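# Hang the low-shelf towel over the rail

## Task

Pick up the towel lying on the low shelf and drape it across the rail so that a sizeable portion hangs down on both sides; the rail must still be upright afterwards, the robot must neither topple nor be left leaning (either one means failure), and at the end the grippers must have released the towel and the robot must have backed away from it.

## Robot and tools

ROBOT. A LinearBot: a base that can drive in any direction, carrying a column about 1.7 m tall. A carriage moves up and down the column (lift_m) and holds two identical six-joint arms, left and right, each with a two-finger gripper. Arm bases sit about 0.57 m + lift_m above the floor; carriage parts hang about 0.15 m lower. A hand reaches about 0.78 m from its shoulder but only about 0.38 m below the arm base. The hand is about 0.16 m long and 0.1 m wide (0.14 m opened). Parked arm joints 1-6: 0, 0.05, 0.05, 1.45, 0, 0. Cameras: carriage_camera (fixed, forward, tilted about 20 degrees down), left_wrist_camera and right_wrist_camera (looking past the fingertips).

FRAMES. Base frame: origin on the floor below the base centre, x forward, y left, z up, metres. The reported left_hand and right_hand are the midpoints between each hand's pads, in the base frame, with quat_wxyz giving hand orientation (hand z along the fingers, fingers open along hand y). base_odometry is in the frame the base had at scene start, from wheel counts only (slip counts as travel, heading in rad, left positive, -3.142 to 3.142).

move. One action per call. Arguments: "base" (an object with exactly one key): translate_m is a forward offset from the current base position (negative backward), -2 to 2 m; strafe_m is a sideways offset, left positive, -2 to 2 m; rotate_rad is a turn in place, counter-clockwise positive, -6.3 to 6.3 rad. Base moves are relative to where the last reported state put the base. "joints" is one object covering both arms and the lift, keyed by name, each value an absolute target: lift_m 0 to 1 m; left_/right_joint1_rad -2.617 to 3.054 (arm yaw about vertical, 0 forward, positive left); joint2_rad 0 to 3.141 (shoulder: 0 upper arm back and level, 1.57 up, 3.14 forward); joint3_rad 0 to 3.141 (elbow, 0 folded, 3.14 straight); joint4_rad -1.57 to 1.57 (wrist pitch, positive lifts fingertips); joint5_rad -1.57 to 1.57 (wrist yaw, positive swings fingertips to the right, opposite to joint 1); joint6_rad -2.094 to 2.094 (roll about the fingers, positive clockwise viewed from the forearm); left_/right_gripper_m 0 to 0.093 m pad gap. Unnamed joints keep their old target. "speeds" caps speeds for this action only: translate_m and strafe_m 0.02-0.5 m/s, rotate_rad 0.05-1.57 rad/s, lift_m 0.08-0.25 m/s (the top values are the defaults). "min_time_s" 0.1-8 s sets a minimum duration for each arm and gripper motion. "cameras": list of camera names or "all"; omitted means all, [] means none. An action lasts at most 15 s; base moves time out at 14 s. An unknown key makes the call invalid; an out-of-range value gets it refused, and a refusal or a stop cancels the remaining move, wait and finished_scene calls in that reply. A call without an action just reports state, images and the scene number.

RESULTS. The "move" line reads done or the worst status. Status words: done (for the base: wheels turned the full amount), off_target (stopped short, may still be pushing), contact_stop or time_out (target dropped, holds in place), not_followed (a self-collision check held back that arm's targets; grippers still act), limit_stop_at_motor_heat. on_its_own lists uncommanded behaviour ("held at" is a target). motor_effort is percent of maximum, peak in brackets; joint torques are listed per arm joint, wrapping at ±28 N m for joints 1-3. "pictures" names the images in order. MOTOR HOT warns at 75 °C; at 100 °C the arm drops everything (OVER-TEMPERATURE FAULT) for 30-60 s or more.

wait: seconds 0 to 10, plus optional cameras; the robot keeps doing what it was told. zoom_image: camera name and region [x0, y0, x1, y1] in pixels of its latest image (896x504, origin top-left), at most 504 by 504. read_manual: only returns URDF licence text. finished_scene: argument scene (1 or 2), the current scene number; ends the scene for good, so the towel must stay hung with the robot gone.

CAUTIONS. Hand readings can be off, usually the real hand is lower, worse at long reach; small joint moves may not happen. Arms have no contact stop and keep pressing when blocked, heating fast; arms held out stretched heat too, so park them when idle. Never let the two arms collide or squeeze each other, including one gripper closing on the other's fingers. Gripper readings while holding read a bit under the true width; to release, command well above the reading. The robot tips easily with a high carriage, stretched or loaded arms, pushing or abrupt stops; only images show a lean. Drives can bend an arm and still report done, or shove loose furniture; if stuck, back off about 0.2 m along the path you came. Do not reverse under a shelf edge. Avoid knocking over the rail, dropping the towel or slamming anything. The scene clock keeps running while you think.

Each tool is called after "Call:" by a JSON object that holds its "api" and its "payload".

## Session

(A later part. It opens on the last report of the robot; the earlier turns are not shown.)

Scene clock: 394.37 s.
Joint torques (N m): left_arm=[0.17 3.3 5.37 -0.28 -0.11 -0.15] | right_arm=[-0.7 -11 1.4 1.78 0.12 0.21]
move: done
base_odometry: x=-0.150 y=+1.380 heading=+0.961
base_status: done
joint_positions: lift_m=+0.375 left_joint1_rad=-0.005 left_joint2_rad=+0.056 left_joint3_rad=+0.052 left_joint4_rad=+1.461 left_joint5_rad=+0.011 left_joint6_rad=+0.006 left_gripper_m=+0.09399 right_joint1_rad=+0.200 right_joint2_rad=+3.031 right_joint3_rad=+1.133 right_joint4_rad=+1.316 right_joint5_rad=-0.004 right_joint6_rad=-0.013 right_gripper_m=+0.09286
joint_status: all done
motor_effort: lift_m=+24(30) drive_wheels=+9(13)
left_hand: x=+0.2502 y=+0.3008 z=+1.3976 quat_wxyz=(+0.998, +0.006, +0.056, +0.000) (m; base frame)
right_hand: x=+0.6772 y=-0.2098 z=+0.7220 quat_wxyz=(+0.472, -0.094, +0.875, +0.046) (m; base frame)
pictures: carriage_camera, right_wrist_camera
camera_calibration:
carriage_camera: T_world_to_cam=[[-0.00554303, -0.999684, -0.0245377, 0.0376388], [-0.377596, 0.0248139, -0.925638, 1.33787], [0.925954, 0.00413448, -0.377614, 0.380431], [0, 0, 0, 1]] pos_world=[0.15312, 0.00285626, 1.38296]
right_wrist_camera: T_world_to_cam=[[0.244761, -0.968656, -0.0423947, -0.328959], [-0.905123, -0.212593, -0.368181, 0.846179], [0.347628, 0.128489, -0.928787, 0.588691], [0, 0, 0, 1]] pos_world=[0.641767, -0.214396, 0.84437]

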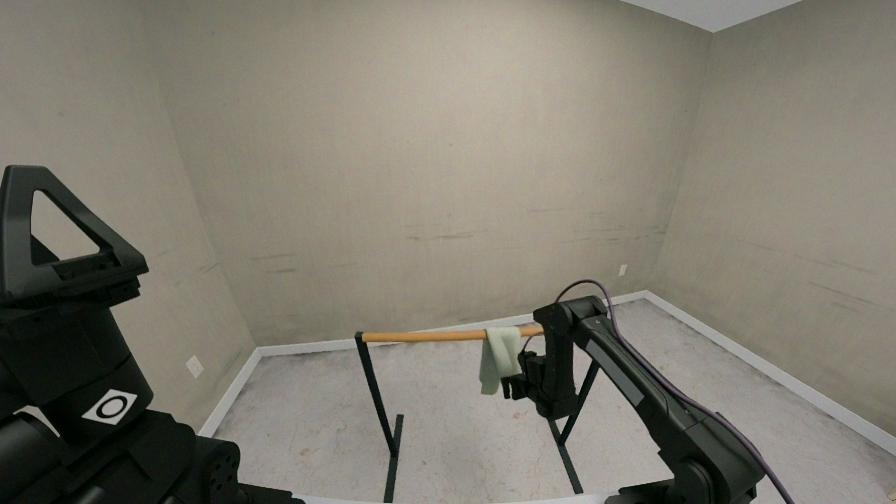

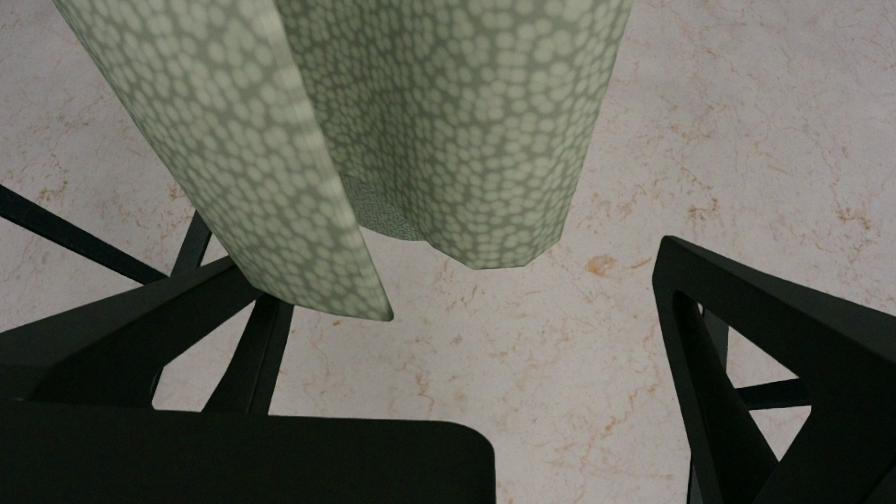

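Call:
{"api": "move", "payload": {"joints": {"right_joint1_rad": 0.25}, "min_time_s": 1, "cameras": ["right_wrist_camera"]}}

Scene clock: 405.83 s.
Joint torques (N m): left_arm=[0.14 3.32 5.31 -0.26 -0.11 -0.13] | right_arm=[0.38 -10.92 1.37 1.79 0.12 0.2]
move: done
base_odometry: x=-0.150 y=+1.380 heading=+0.961
base_status: not commanded
joint_positions: lift_m=+0.375 left_joint1_rad=-0.005 left_joint2_rad=+0.056 left_joint3_rad=+0.052 left_joint4_rad=+1.461 left_joint5_rad=+0.011 left_joint6_rad=+0.006 left_gripper_m=+0.09399 right_joint1_rad=+0.244 right_joint2_rad=+3.031 right_joint3_rad=+1.133 right_joint4_rad=+1.316 right_joint5_rad=-0.004 right_joint6_rad=-0.013 right_gripper_m=+0.09286
joint_status: all done
motor_effort: lift_m=+25(25) drive_wheels=+9(9)
left_hand: x=+0.2502 y=+0.3008 z=+1.3976 quat_wxyz=(+0.998, +0.006, +0.056, +0.000) (m; base frame)
right_hand: x=+0.6727 y=-0.1898 z=+0.7220 quat_wxyz=(+0.471, -0.114, +0.873, +0.057) (m; base frame)
pictures: right_wrist_camera
camera_calibration:
right_wrist_camera: T_world_to_cam=[[0.287025, -0.956984, -0.0424065, -0.334787], [-0.894937, -0.252102, -0.368147, 0.831914], [0.34162, 0.143619, -0.9288, 0.594638], [0, 0, 0, 1]] pos_world=[0.637463, -0.196059, 0.84437]

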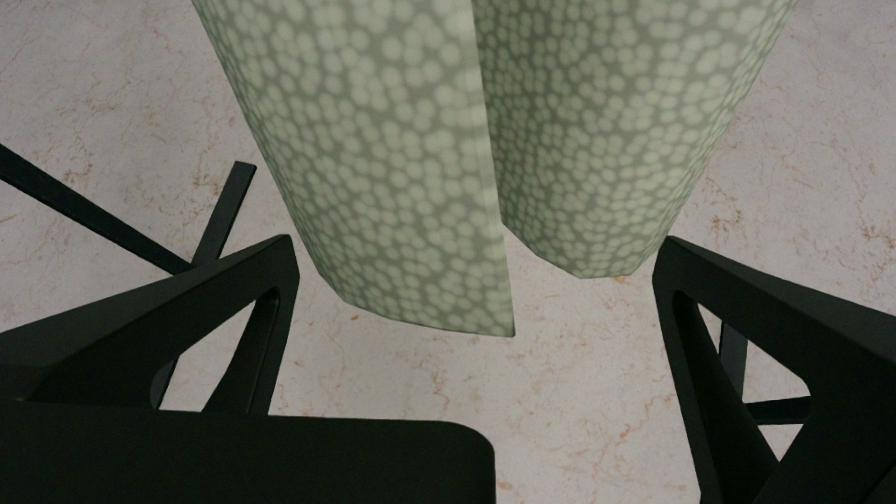

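Call:
{"api": "move", "payload": {"base": {"translate_m": 0.05}, "speeds": {"translate_m": 0.08}, "cameras": ["right_wrist_camera"]}}

Call:
{"api": "move", "payload": {"joints": {"right_gripper_m": 0.0}, "min_time_s": 2, "cameras": ["right_wrist_camera", "carriage_camera"]}}

Call:
{"api": "zoom_image", "payload": {"camera": "carriage_camera", "region": [400, 260, 640, 450]}}

Scene clock: 413.77 s.
Joint torques (N m): left_arm=[0.14 3.22 5.39 -0.26 -0.11 -0.13] | right_arm=[0.27 -10.91 1.37 1.77 0.12 0.21]
move: done
base_odometry: x=-0.121 y=+1.421 heading=+0.962
base_status: done
joint_positions: lift_m=+0.375 left_joint1_rad=-0.005 left_joint2_rad=+0.056 left_joint3_rad=+0.052 left_joint4_rad=+1.460 left_joint5_rad=+0.011 left_joint6_rad=+0.006 left_gripper_m=+0.09399 right_joint1_rad=+0.245 right_joint2_rad=+3.031 right_joint3_rad=+1.133 right_joint4_rad=+1.316 right_joint5_rad=-0.004 right_joint6_rad=-0.013 right_gripper_m=+0.09287
joint_status: not commanded
motor_effort: lift_m=+24(25) drive_wheels=+8(14)
left_hand: x=+0.2505 y=+0.3008 z=+1.3975 quat_wxyz=(+0.998, +0.006, +0.057, +0.000) (m; base frame)
right_hand: x=+0.6725 y=-0.1890 z=+0.7220 quat_wxyz=(+0.471, -0.114, +0.873, +0.057) (m; base frame)
pictures: right_wrist_camera
camera_calibration:
right_wrist_camera: T_world_to_cam=[[0.288555, -0.956532, -0.0422289, -0.334993], [-0.894494, -0.253585, -0.368205, 0.831412], [0.341491, 0.144021, -0.928785, 0.59474], [0, 0, 0, 1]] pos_world=[0.637258, -0.195254, 0.84437]

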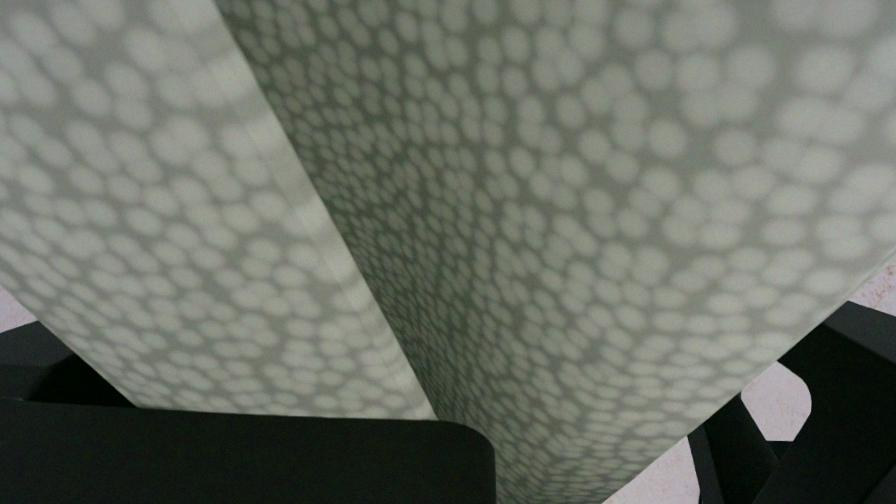

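Scene clock: 416.07 s.
Joint torques (N m): left_arm=[0.18 3.21 5.34 -0.24 -0.11 -0.17] | right_arm=[0.23 -10.95 1.39 1.77 0.11 0.21]
move: off_target
base_odometry: x=-0.121 y=+1.421 heading=+0.962
base_status: not commanded
joint_positions: lift_m=+0.375 left_joint1_rad=-0.005 left_joint2_rad=+0.056 left_joint3_rad=+0.052 left_joint4_rad=+1.460 left_joint5_rad=+0.011 left_joint6_rad=+0.006 left_gripper_m=+0.09399 right_joint1_rad=+0.245 right_joint2_rad=+3.031 right_joint3_rad=+1.133 right_joint4_rad=+1.316 right_joint5_rad=-0.004 right_joint6_rad=-0.013 right_gripper_m=+0.00421
joint_status: right_gripper_m off_target (ended at +0.00424, target +0.00000)
motor_effort: lift_m=+25(25) drive_wheels=+8(8)
left_hand: x=+0.2505 y=+0.3008 z=+1.3975 quat_wxyz=(+0.998, +0.006, +0.057, +0.000) (m; base frame)
right_hand: x=+0.6725 y=-0.1890 z=+0.7220 quat_wxyz=(+0.471, -0.114, +0.873, +0.057) (m; base frame)
pictures: carriage_camera, right_wrist_camera
camera_calibration:
carriage_camera: T_world_to_cam=[[-0.00554303, -0.999684, -0.0245377, 0.0376388], [-0.377596, 0.0248139, -0.925638, 1.33787], [0.925954, 0.00413448, -0.377614, 0.380431], [0, 0, 0, 1]] pos_world=[0.15312, 0.00285626, 1.38296]
right_wrist_camera: T_world_to_cam=[[0.288555, -0.956532, -0.0422289, -0.334993], [-0.894494, -0.253585, -0.368205, 0.831412], [0.341491, 0.144021, -0.928785, 0.59474], [0, 0, 0, 1]] pos_world=[0.637258, -0.195254, 0.84437]

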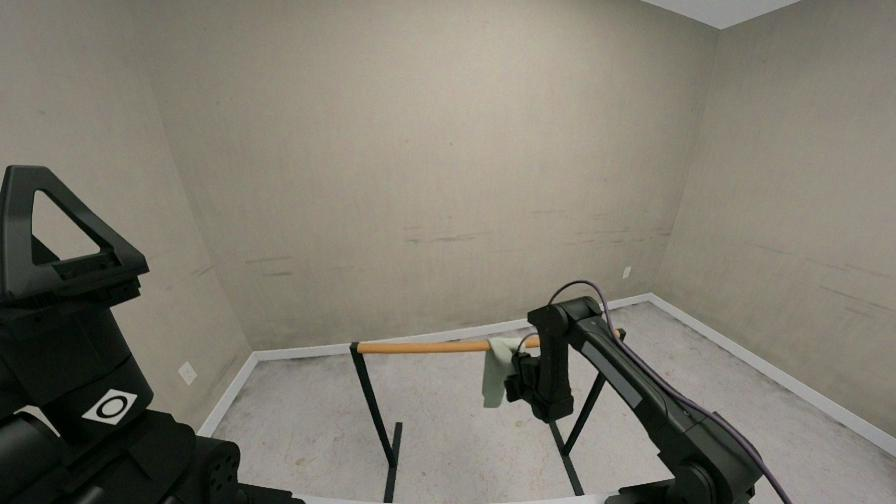

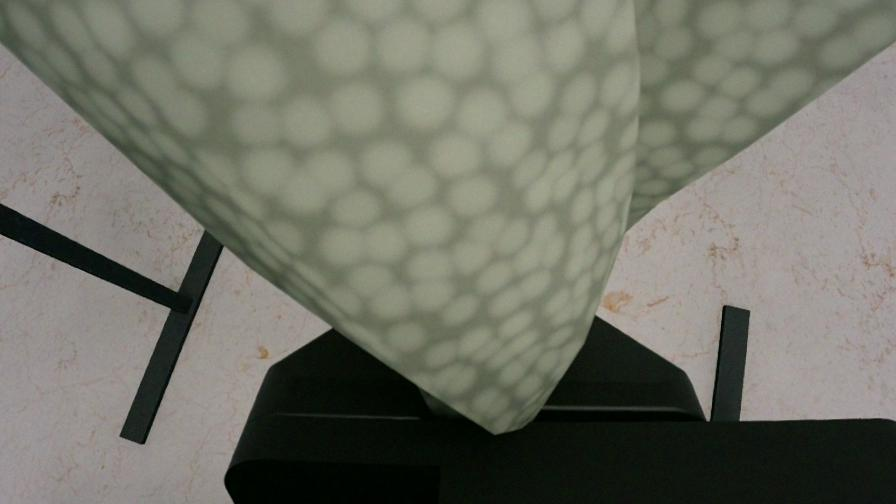

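Scaled by 2.100 from the camera's 896x504 image, which has a finer 1280x720 frame.

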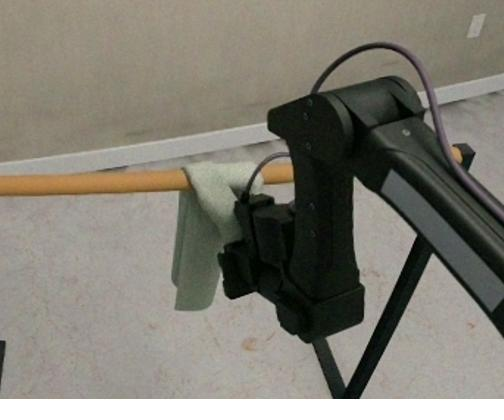

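Call:
{"api": "move", "payload": {"joints": {"lift_m": 0.30}, "speeds": {"lift_m": 0.08}, "cameras": ["right_wrist_camera", "carriage_camera"]}}

Call:
{"api": "zoom_image", "payload": {"camera": "carriage_camera", "region": [400, 220, 640, 410]}}

Scene clock: 419.70 s.
Joint torques (N m): left_arm=[0.21 3.29 5.44 -0.23 -0.1 -0.14] | right_arm=[0.23 -10.85 1.29 1.66 0.11 0.21]
move: done
base_odometry: x=-0.121 y=+1.421 heading=+0.962
base_status: not commanded
joint_positions: lift_m=+0.300 left_joint1_rad=-0.005 left_joint2_rad=+0.056 left_joint3_rad=+0.052 left_joint4_rad=+1.460 left_joint5_rad=+0.011 left_joint6_rad=+0.006 left_gripper_m=+0.09399 right_joint1_rad=+0.245 right_joint2_rad=+3.031 right_joint3_rad=+1.134 right_joint4_rad=+1.324 right_joint5_rad=-0.004 right_joint6_rad=-0.013 right_gripper_m=+0.00417
joint_status: all done
motor_effort: lift_m=+20(20) drive_wheels=+8(8)
left_hand: x=+0.2505 y=+0.3008 z=+1.3231 quat_wxyz=(+0.998, +0.006, +0.057, +0.000) (m; base frame)
right_hand: x=+0.6740 y=-0.1887 z=+0.6494 quat_wxyz=(+0.475, -0.114, +0.871, +0.057) (m; base frame)
pictures: carriage_camera, right_wrist_camera
camera_calibration:
carriage_camera: T_world_to_cam=[[-0.00554303, -0.999684, -0.0245377, 0.0358132], [-0.377596, 0.0248139, -0.925638, 1.269], [0.925954, 0.00413448, -0.377614, 0.352337], [0, 0, 0, 1]] pos_world=[0.15312, 0.00285626, 1.30856]
right_wrist_camera: T_world_to_cam=[[0.288909, -0.956446, -0.0417465, -0.338698], [-0.891217, -0.252767, -0.376619, 0.809573], [0.349663, 0.146014, -0.925427, 0.51948], [0, 0, 0, 1]] pos_world=[0.637715, -0.195164, 0.771502]

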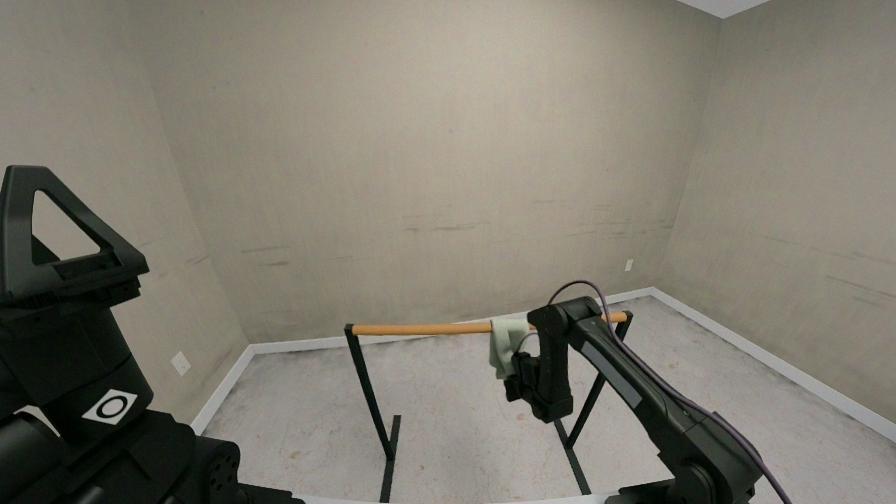

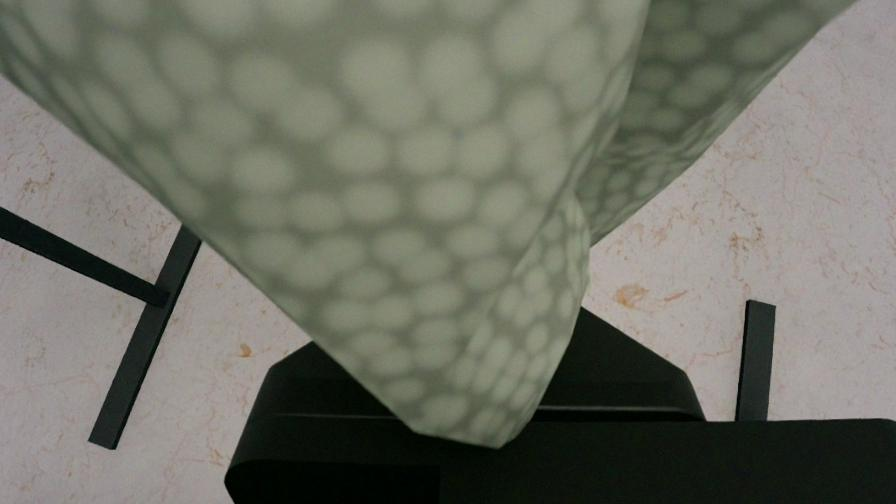

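Scaled by 2.100 from the camera's 896x504 image, which has a finer 1280x720 frame.

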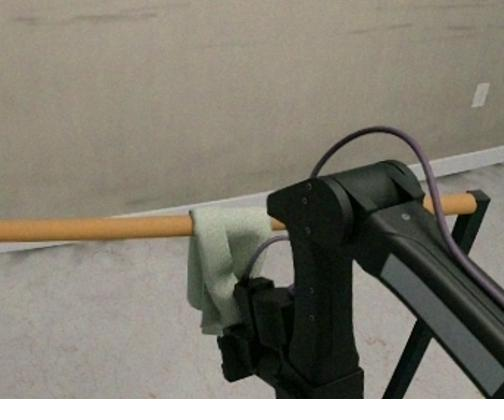

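Call:
{"api": "move", "payload": {"joints": {"lift_m": 0.255}, "speeds": {"lift_m": 0.08}, "cameras": ["carriage_camera"]}}

Call:
{"api": "move", "payload": {"joints": {"right_gripper_m": 0.07}, "min_time_s": 1.5, "cameras": ["right_wrist_camera", "carriage_camera"]}}

Call:
{"api": "zoom_image", "payload": {"camera": "carriage_camera", "region": [400, 200, 640, 390]}}

Scene clock: 424.93 s.
Joint torques (N m): left_arm=[0.23 3.18 5.37 -0.26 -0.1 -0.16] | right_arm=[0.18 -10.95 1.22 1.66 0.13 0.21]
move: done
base_odometry: x=-0.121 y=+1.421 heading=+0.962
base_status: not commanded
joint_positions: lift_m=+0.255 left_joint1_rad=-0.005 left_joint2_rad=+0.056 left_joint3_rad=+0.052 left_joint4_rad=+1.460 left_joint5_rad=+0.011 left_joint6_rad=+0.006 left_gripper_m=+0.09399 right_joint1_rad=+0.245 right_joint2_rad=+3.031 right_joint3_rad=+1.135 right_joint4_rad=+1.325 right_joint5_rad=-0.004 right_joint6_rad=-0.013 right_gripper_m=+0.00417
joint_status: all done
motor_effort: lift_m=+20(20) drive_wheels=+8(8)
left_hand: x=+0.2507 y=+0.3008 z=+1.2781 quat_wxyz=(+0.998, +0.006, +0.057, +0.000) (m; base frame)
right_hand: x=+0.6743 y=-0.1886 z=+0.6047 quat_wxyz=(+0.476, -0.114, +0.870, +0.057) (m; base frame)
pictures: carriage_camera
camera_calibration:
carriage_camera: T_world_to_cam=[[-0.00554303, -0.999684, -0.0245377, 0.034709], [-0.377596, 0.0248139, -0.925638, 1.22735], [0.925954, 0.00413448, -0.377614, 0.335344], [0, 0, 0, 1]] pos_world=[0.15312, 0.00285626, 1.26356]

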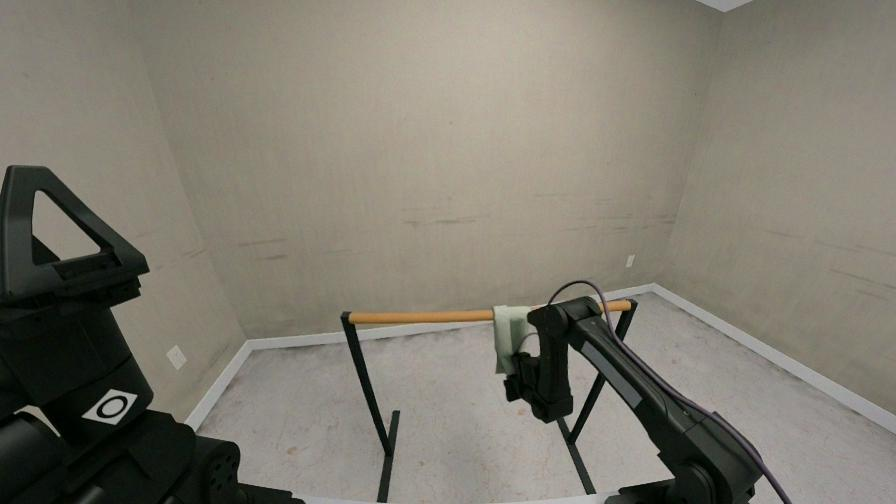

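Scene clock: 426.73 s.
Joint torques (N m): left_arm=[0.2 3.26 5.35 -0.26 -0.09 -0.14] | right_arm=[0.18 -10.96 1.22 1.71 0.13 0.19]
move: done
base_odometry: x=-0.121 y=+1.421 heading=+0.962
base_status: not commanded
joint_positions: lift_m=+0.255 left_joint1_rad=-0.005 left_joint2_rad=+0.056 left_joint3_rad=+0.052 left_joint4_rad=+1.460 left_joint5_rad=+0.011 left_joint6_rad=+0.006 left_gripper_m=+0.09399 right_joint1_rad=+0.245 right_joint2_rad=+3.031 right_joint3_rad=+1.135 right_joint4_rad=+1.325 right_joint5_rad=-0.004 right_joint6_rad=-0.013 right_gripper_m=+0.06989
joint_status: all done
motor_effort: lift_m=+20(20) drive_wheels=+8(8)
left_hand: x=+0.2507 y=+0.3008 z=+1.2781 quat_wxyz=(+0.998, +0.006, +0.057, +0.000) (m; base frame)
right_hand: x=+0.6743 y=-0.1886 z=+0.6047 quat_wxyz=(+0.476, -0.114, +0.870, +0.057) (m; base frame)
pictures: carriage_camera, right_wrist_camera
camera_calibration:
carriage_camera: T_world_to_cam=[[-0.00554303, -0.999684, -0.0245377, 0.034709], [-0.377596, 0.0248139, -0.925638, 1.22735], [0.925954, 0.00413448, -0.377614, 0.335344], [0, 0, 0, 1]] pos_world=[0.15312, 0.00285626, 1.26356]
right_wrist_camera: T_world_to_cam=[[0.28899, -0.956423, -0.0417016, -0.340677], [-0.890754, -0.252676, -0.377773, 0.793347], [0.350774, 0.146318, -0.924959, 0.477003], [0, 0, 0, 1]] pos_world=[0.637809, -0.195166, 0.726706]

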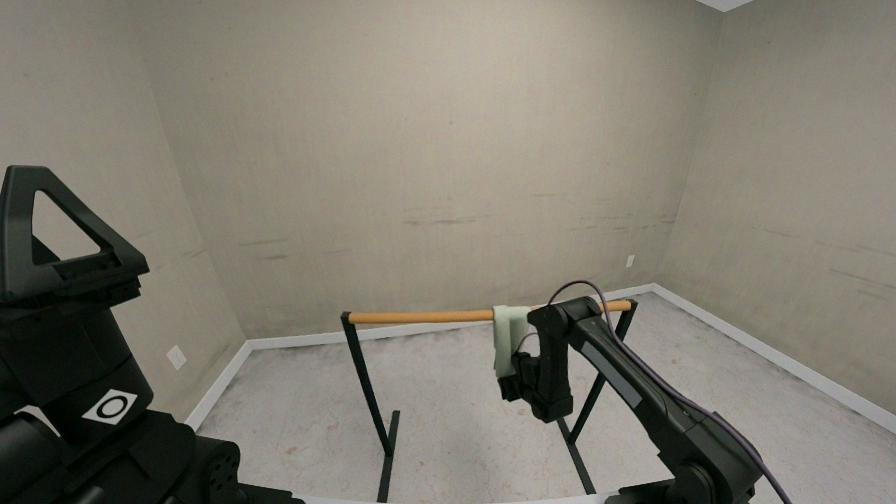

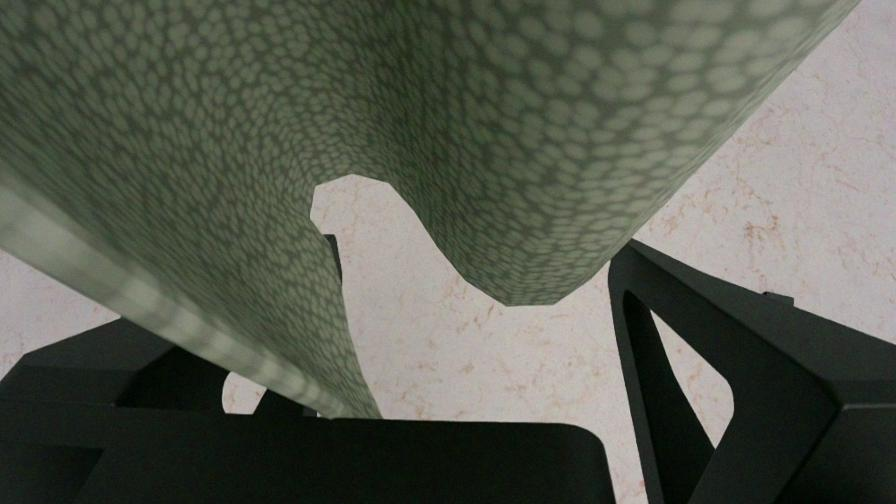

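Scaled by 2.100 from the camera's 896x504 image, which has a finer 1280x720 frame.

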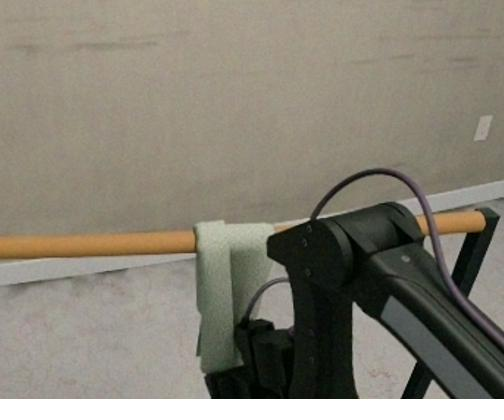

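Call:
{"api": "move", "payload": {"joints": {"right_gripper_m": 0.093, "lift_m": 0.16}, "speeds": {"lift_m": 0.08}, "cameras": ["right_wrist_camera"]}}

Call:
{"api": "move", "payload": {"base": {"translate_m": -0.35}, "speeds": {"translate_m": 0.15}, "cameras": ["carriage_camera", "right_wrist_camera"]}}

Call:
{"api": "zoom_image", "payload": {"camera": "carriage_camera", "region": [400, 200, 640, 390]}}

Scene clock: 434.67 s.
Joint torques (N m): left_arm=[0.1 3.29 5.44 -0.28 -0.11 -0.14] | right_arm=[0.18 -11.15 1.33 1.81 0.13 0.21]
move: done
base_odometry: x=-0.121 y=+1.421 heading=+0.962
base_status: not commanded
joint_positions: lift_m=+0.160 left_joint1_rad=-0.005 left_joint2_rad=+0.056 left_joint3_rad=+0.052 left_joint4_rad=+1.460 left_joint5_rad=+0.011 left_joint6_rad=+0.006 left_gripper_m=+0.09399 right_joint1_rad=+0.245 right_joint2_rad=+3.031 right_joint3_rad=+1.135 right_joint4_rad=+1.317 right_joint5_rad=-0.004 right_joint6_rad=-0.013 right_gripper_m=+0.09287
joint_status: all done
motor_effort: lift_m=+20(20) drive_wheels=+8(8)
left_hand: x=+0.2507 y=+0.3008 z=+1.1831 quat_wxyz=(+0.998, +0.006, +0.057, +0.000) (m; base frame)
right_hand: x=+0.6734 y=-0.1888 z=+0.5081 quat_wxyz=(+0.472, -0.114, +0.872, +0.057) (m; base frame)
pictures: right_wrist_camera
camera_calibration:
right_wrist_camera: T_world_to_cam=[[0.288501, -0.95654, -0.0424037, -0.343962], [-0.893626, -0.253095, -0.370642, 0.754285], [0.343802, 0.144824, -0.927807, 0.393934], [0, 0, 0, 1]] pos_world=[0.637847, -0.195159, 0.63048]

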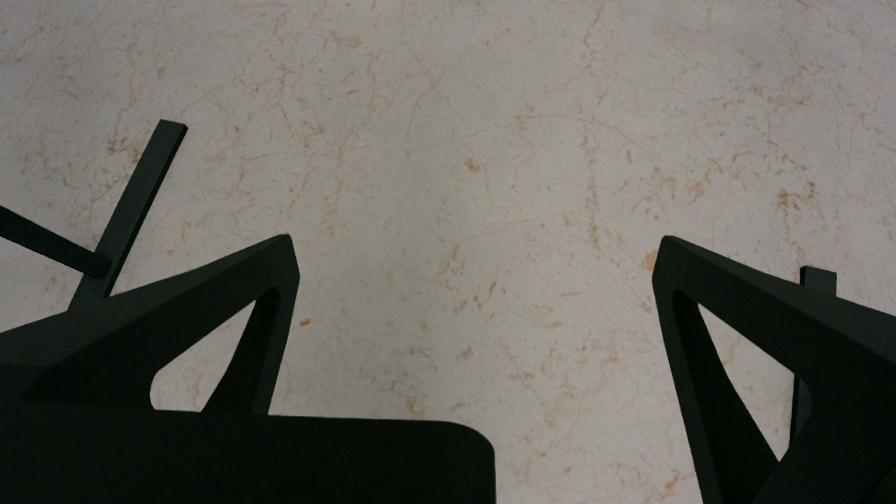

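Scene clock: 437.97 s.
Joint torques (N m): left_arm=[0.18 3.21 5.35 -0.22 -0.12 -0.13] | right_arm=[0.24 -10.99 1.16 1.77 0.11 0.2]
move: done
base_odometry: x=-0.321 y=+1.134 heading=+0.963
base_status: done
joint_positions: lift_m=+0.160 left_joint1_rad=-0.005 left_joint2_rad=+0.056 left_joint3_rad=+0.052 left_joint4_rad=+1.457 left_joint5_rad=+0.011 left_joint6_rad=+0.006 left_gripper_m=+0.09399 right_joint1_rad=+0.245 right_joint2_rad=+3.031 right_joint3_rad=+1.136 right_joint4_rad=+1.317 right_joint5_rad=-0.004 right_joint6_rad=-0.013 right_gripper_m=+0.09287
joint_status: not commanded
motor_effort: lift_m=+20(20) drive_wheels=-6(14)
left_hand: x=+0.2514 y=+0.3008 z=+1.1830 quat_wxyz=(+0.998, +0.006, +0.059, +0.000) (m; base frame)
right_hand: x=+0.6737 y=-0.1888 z=+0.5082 quat_wxyz=(+0.473, -0.114, +0.872, +0.057) (m; base frame)
pictures: carriage_camera, right_wrist_camera
camera_calibration:
carriage_camera: T_world_to_cam=[[-0.00554303, -0.999684, -0.0245377, 0.0323779], [-0.377596, 0.0248139, -0.925638, 1.13941], [0.925954, 0.00413448, -0.377614, 0.299471], [0, 0, 0, 1]] pos_world=[0.15312, 0.00285626, 1.16856]
right_wrist_camera: T_world_to_cam=[[0.288215, -0.956636, -0.0421817, -0.343992], [-0.893419, -0.252795, -0.371345, 0.754868], [0.344579, 0.144713, -0.927536, 0.393274], [0, 0, 0, 1]] pos_world=[0.638044, -0.19516, 0.630582]

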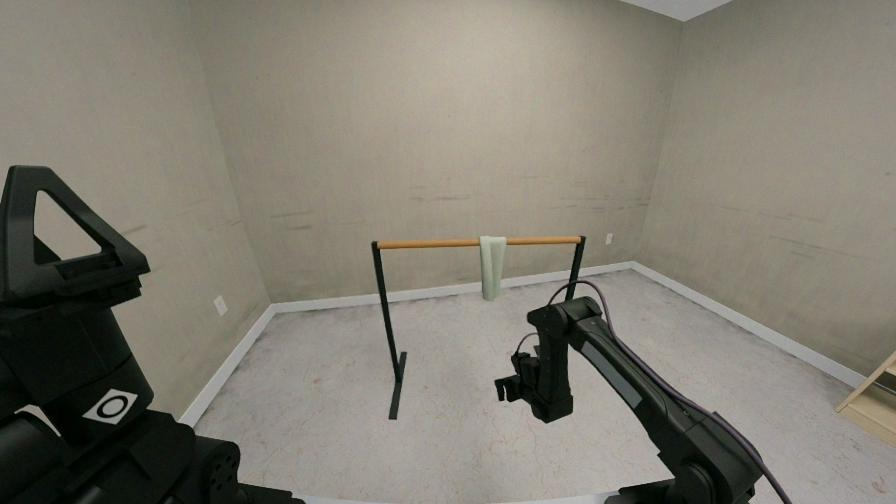

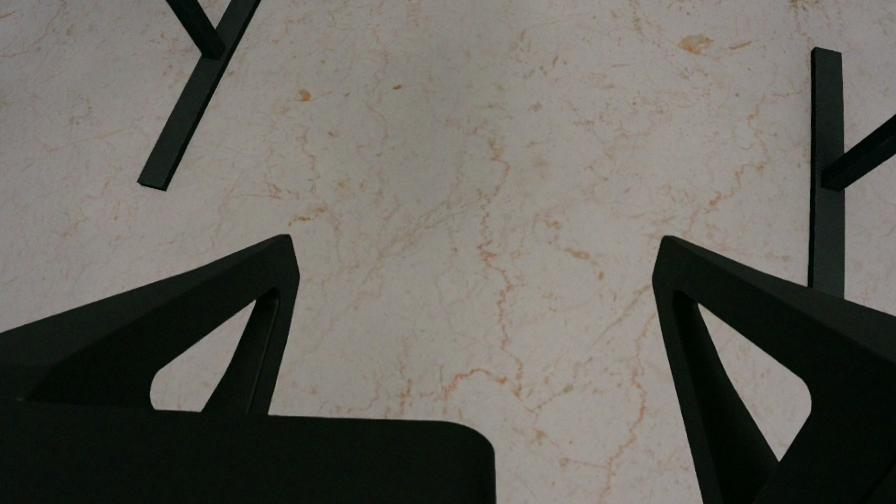

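Scaled by 2.100 from the camera's 896x504 image, which has a finer 1280x720 frame.

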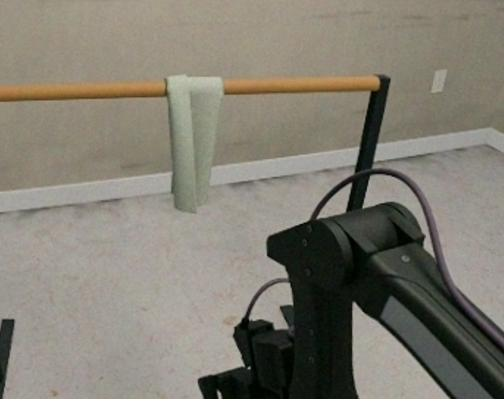

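Call:
{"api": "move", "payload": {"joints": {"right_joint1_rad": 0.0, "right_joint2_rad": 0.05, "right_joint3_rad": 0.05, "right_joint4_rad": 1.45, "right_joint5_rad": 0, "right_joint6_rad": 0, "left_joint1_rad": 0.0, "left_joint2_rad": 3.016, "left_joint3_rad": 1.545, "left_joint4_rad": 1.471, "left_joint5_rad": 1.55, "left_joint6_rad": 0, "lift_m": 0.62}, "min_time_s": 3, "speeds": {"lift_m": 0.2}, "cameras": []}}

Call:
{"api": "move", "payload": {"base": {"translate_m": 0.36}, "speeds": {"translate_m": 0.2}, "cameras": ["carriage_camera", "left_wrist_camera"]}}

Call:
{"api": "zoom_image", "payload": {"camera": "left_wrist_camera", "region": [380, 200, 680, 500]}}

Scene clock: 451.40 s.
Joint torques (N m): left_arm=[0.14 -10.5 4.41 1.81 0.18 -0.13] | right_arm=[-0.91 2.73 4.9 0 0.12 0.21]
move: done
base_odometry: x=-0.321 y=+1.134 heading=+0.963
base_status: not commanded
joint_positions: lift_m=+0.620 left_joint1_rad=-0.005 left_joint2_rad=+2.994 left_joint3_rad=+1.532 left_joint4_rad=+1.466 left_joint5_rad=+1.536 left_joint6_rad=+0.006 left_gripper_m=+0.09400 right_joint1_rad=+0.007 right_joint2_rad=+0.062 right_joint3_rad=+0.061 right_joint4_rad=+1.437 right_joint5_rad=-0.004 right_joint6_rad=-0.013 right_gripper_m=+0.09287
joint_status: all done
motor_effort: lift_m=+24(30) drive_wheels=+6(7)
left_hand: x=+0.6676 y=+0.1291 z=+1.1266 quat_wxyz=(+0.510, +0.495, +0.505, -0.490) (m; base frame)
right_hand: x=+0.2556 y=-0.3020 z=+1.6441 quat_wxyz=(+0.998, -0.002, +0.068, -0.003) (m; base frame)
pictures: none
No camera images: "cameras" was empty.

Scene clock: 454.43 s.
Joint torques (N m): left_arm=[0.12 -10.63 4.12 1.8 0.15 -0.14] | right_arm=[-0.95 2.7 4.93 -0.13 0.12 0.2]
move: done
base_odometry: x=-0.116 y=+1.430 heading=+0.964
base_status: done
joint_positions: lift_m=+0.620 left_joint1_rad=-0.005 left_joint2_rad=+2.994 left_joint3_rad=+1.536 left_joint4_rad=+1.467 left_joint5_rad=+1.540 left_joint6_rad=+0.006 left_gripper_m=+0.09400 right_joint1_rad=+0.007 right_joint2_rad=+0.062 right_joint3_rad=+0.061 right_joint4_rad=+1.442 right_joint5_rad=-0.004 right_joint6_rad=-0.013 right_gripper_m=+0.09287
joint_status: not commanded
motor_effort: lift_m=+24(24) drive_wheels=-6(14)
left_hand: x=+0.6678 y=+0.1291 z=+1.1273 quat_wxyz=(+0.510, +0.497, +0.503, -0.489) (m; base frame)
right_hand: x=+0.2545 y=-0.3020 z=+1.6442 quat_wxyz=(+0.998, -0.002, +0.065, -0.003) (m; base frame)
pictures: carriage_camera, left_wrist_camera
camera_calibration:
carriage_camera: T_world_to_cam=[[-0.00554303, -0.999684, -0.0245377, 0.0436505], [-0.377596, 0.0248139, -0.925638, 1.56465], [0.925954, 0.00413448, -0.377614, 0.472947], [0, 0, 0, 1]] pos_world=[0.15312, 0.00285626, 1.62796]
left_wrist_camera: T_world_to_cam=[[-0.999247, -0.0056016, -0.0384035, 0.709888], [0.0276712, 0.590998, -0.806198, 0.816046], [0.0272124, -0.806653, -0.590398, 0.872359], [0, 0, 0, 1]] pos_world=[0.663033, 0.225386, 1.2002]

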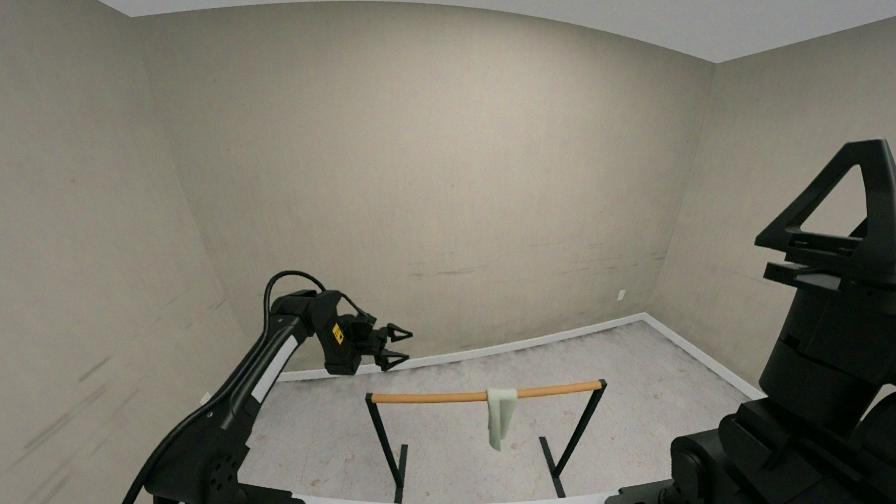

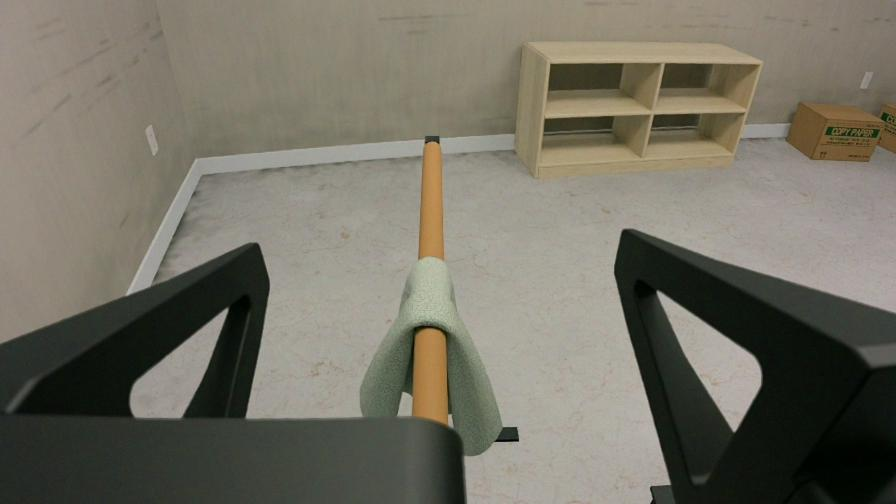

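Scaled by 1.680 from the camera's 896x504 image, which has a finer 1280x720 frame.

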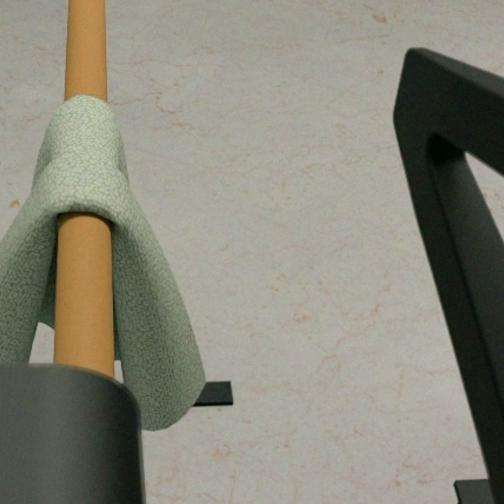

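Call:
{"api": "move", "payload": {"base": {"translate_m": -0.4}, "speeds": {"translate_m": 0.2}, "cameras": ["carriage_camera"]}}

Call:
{"api": "move", "payload": {"joints": {"left_joint1_rad": 0, "left_joint2_rad": 0.05, "left_joint3_rad": 0.05, "left_joint4_rad": 1.45, "left_joint5_rad": 0, "left_joint6_rad": 0}, "min_time_s": 3, "cameras": ["carriage_camera"]}}

Scene clock: 469.73 s.
Joint torques (N m): left_arm=[0.1 -10.62 4.01 1.77 0.16 -0.13] | right_arm=[-0.91 2.62 5.3 -0.04 0.11 0.18]
move: done
base_odometry: x=-0.344 y=+1.101 heading=+0.965
base_status: done
joint_positions: lift_m=+0.620 left_joint1_rad=-0.004 left_joint2_rad=+2.994 left_joint3_rad=+1.537 left_joint4_rad=+1.468 left_joint5_rad=+1.540 left_joint6_rad=+0.006 left_gripper_m=+0.09400 right_joint1_rad=+0.007 right_joint2_rad=+0.062 right_joint3_rad=+0.059 right_joint4_rad=+1.443 right_joint5_rad=-0.004 right_joint6_rad=-0.013 right_gripper_m=+0.09287
joint_status: not commanded
motor_effort: lift_m=+24(24) drive_wheels=-6(14)
left_hand: x=+0.6680 y=+0.1292 z=+1.1276 quat_wxyz=(+0.511, +0.498, +0.502, -0.489) (m; base frame)
right_hand: x=+0.2548 y=-0.3020 z=+1.6437 quat_wxyz=(+0.998, -0.002, +0.066, -0.003) (m; base frame)
pictures: carriage_camera
camera_calibration:
carriage_camera: T_world_to_cam=[[-0.00554303, -0.999684, -0.0245377, 0.0436505], [-0.377596, 0.0248139, -0.925638, 1.56465], [0.925954, 0.00413448, -0.377614, 0.472947], [0, 0, 0, 1]] pos_world=[0.15312, 0.00285626, 1.62796]

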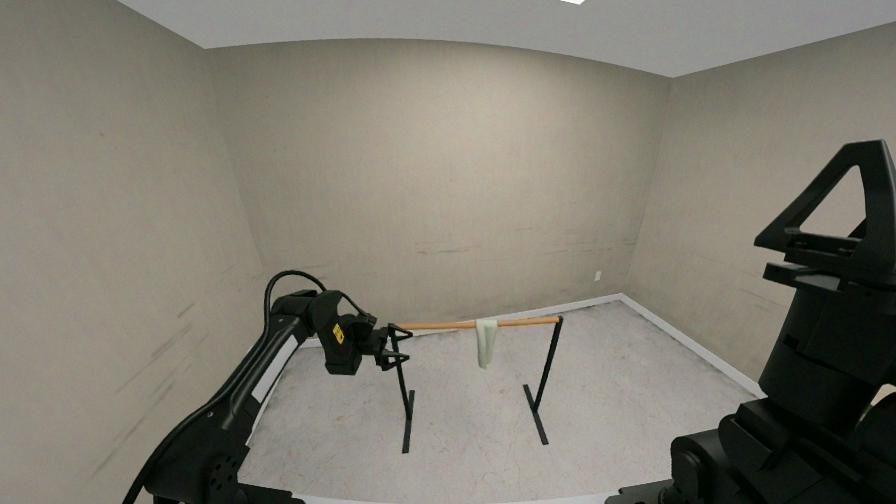

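Scene clock: 473.07 s.
Joint torques (N m): left_arm=[0.06 2.81 4.85 -0.39 -0.11 -0.14] | right_arm=[-0.94 2.7 5.09 -0.07 0.12 0.19]
move: done
base_odometry: x=-0.344 y=+1.101 heading=+0.965
base_status: not commanded
joint_positions: lift_m=+0.620 left_joint1_rad=-0.004 left_joint2_rad=+0.061 left_joint3_rad=+0.059 left_joint4_rad=+1.468 left_joint5_rad=+0.014 left_joint6_rad=+0.006 left_gripper_m=+0.09400 right_joint1_rad=+0.007 right_joint2_rad=+0.062 right_joint3_rad=+0.059 right_joint4_rad=+1.443 right_joint5_rad=-0.004 right_joint6_rad=-0.013 right_gripper_m=+0.09287
joint_status: all done
motor_effort: lift_m=+24(24) drive_wheels=-6(7)
left_hand: x=+0.2481 y=+0.3003 z=+1.6446 quat_wxyz=(+0.999, +0.007, +0.052, +0.000) (m; base frame)
right_hand: x=+0.2548 y=-0.3020 z=+1.6437 quat_wxyz=(+0.998, -0.002, +0.066, -0.003) (m; base frame)
pictures: carriage_camera
camera_calibration:
carriage_camera: T_world_to_cam=[[-0.00554303, -0.999684, -0.0245377, 0.0436505], [-0.377596, 0.0248139, -0.925638, 1.56465], [0.925954, 0.00413448, -0.377614, 0.472947], [0, 0, 0, 1]] pos_world=[0.15312, 0.00285626, 1.62796]

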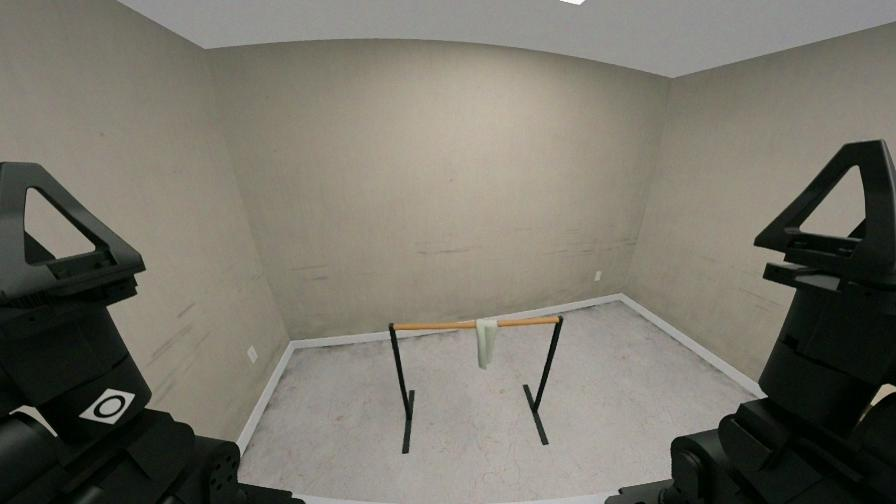

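Call:
{"api": "finished_scene", "payload": {"scene": 1}}

The scene is finished: the task was done.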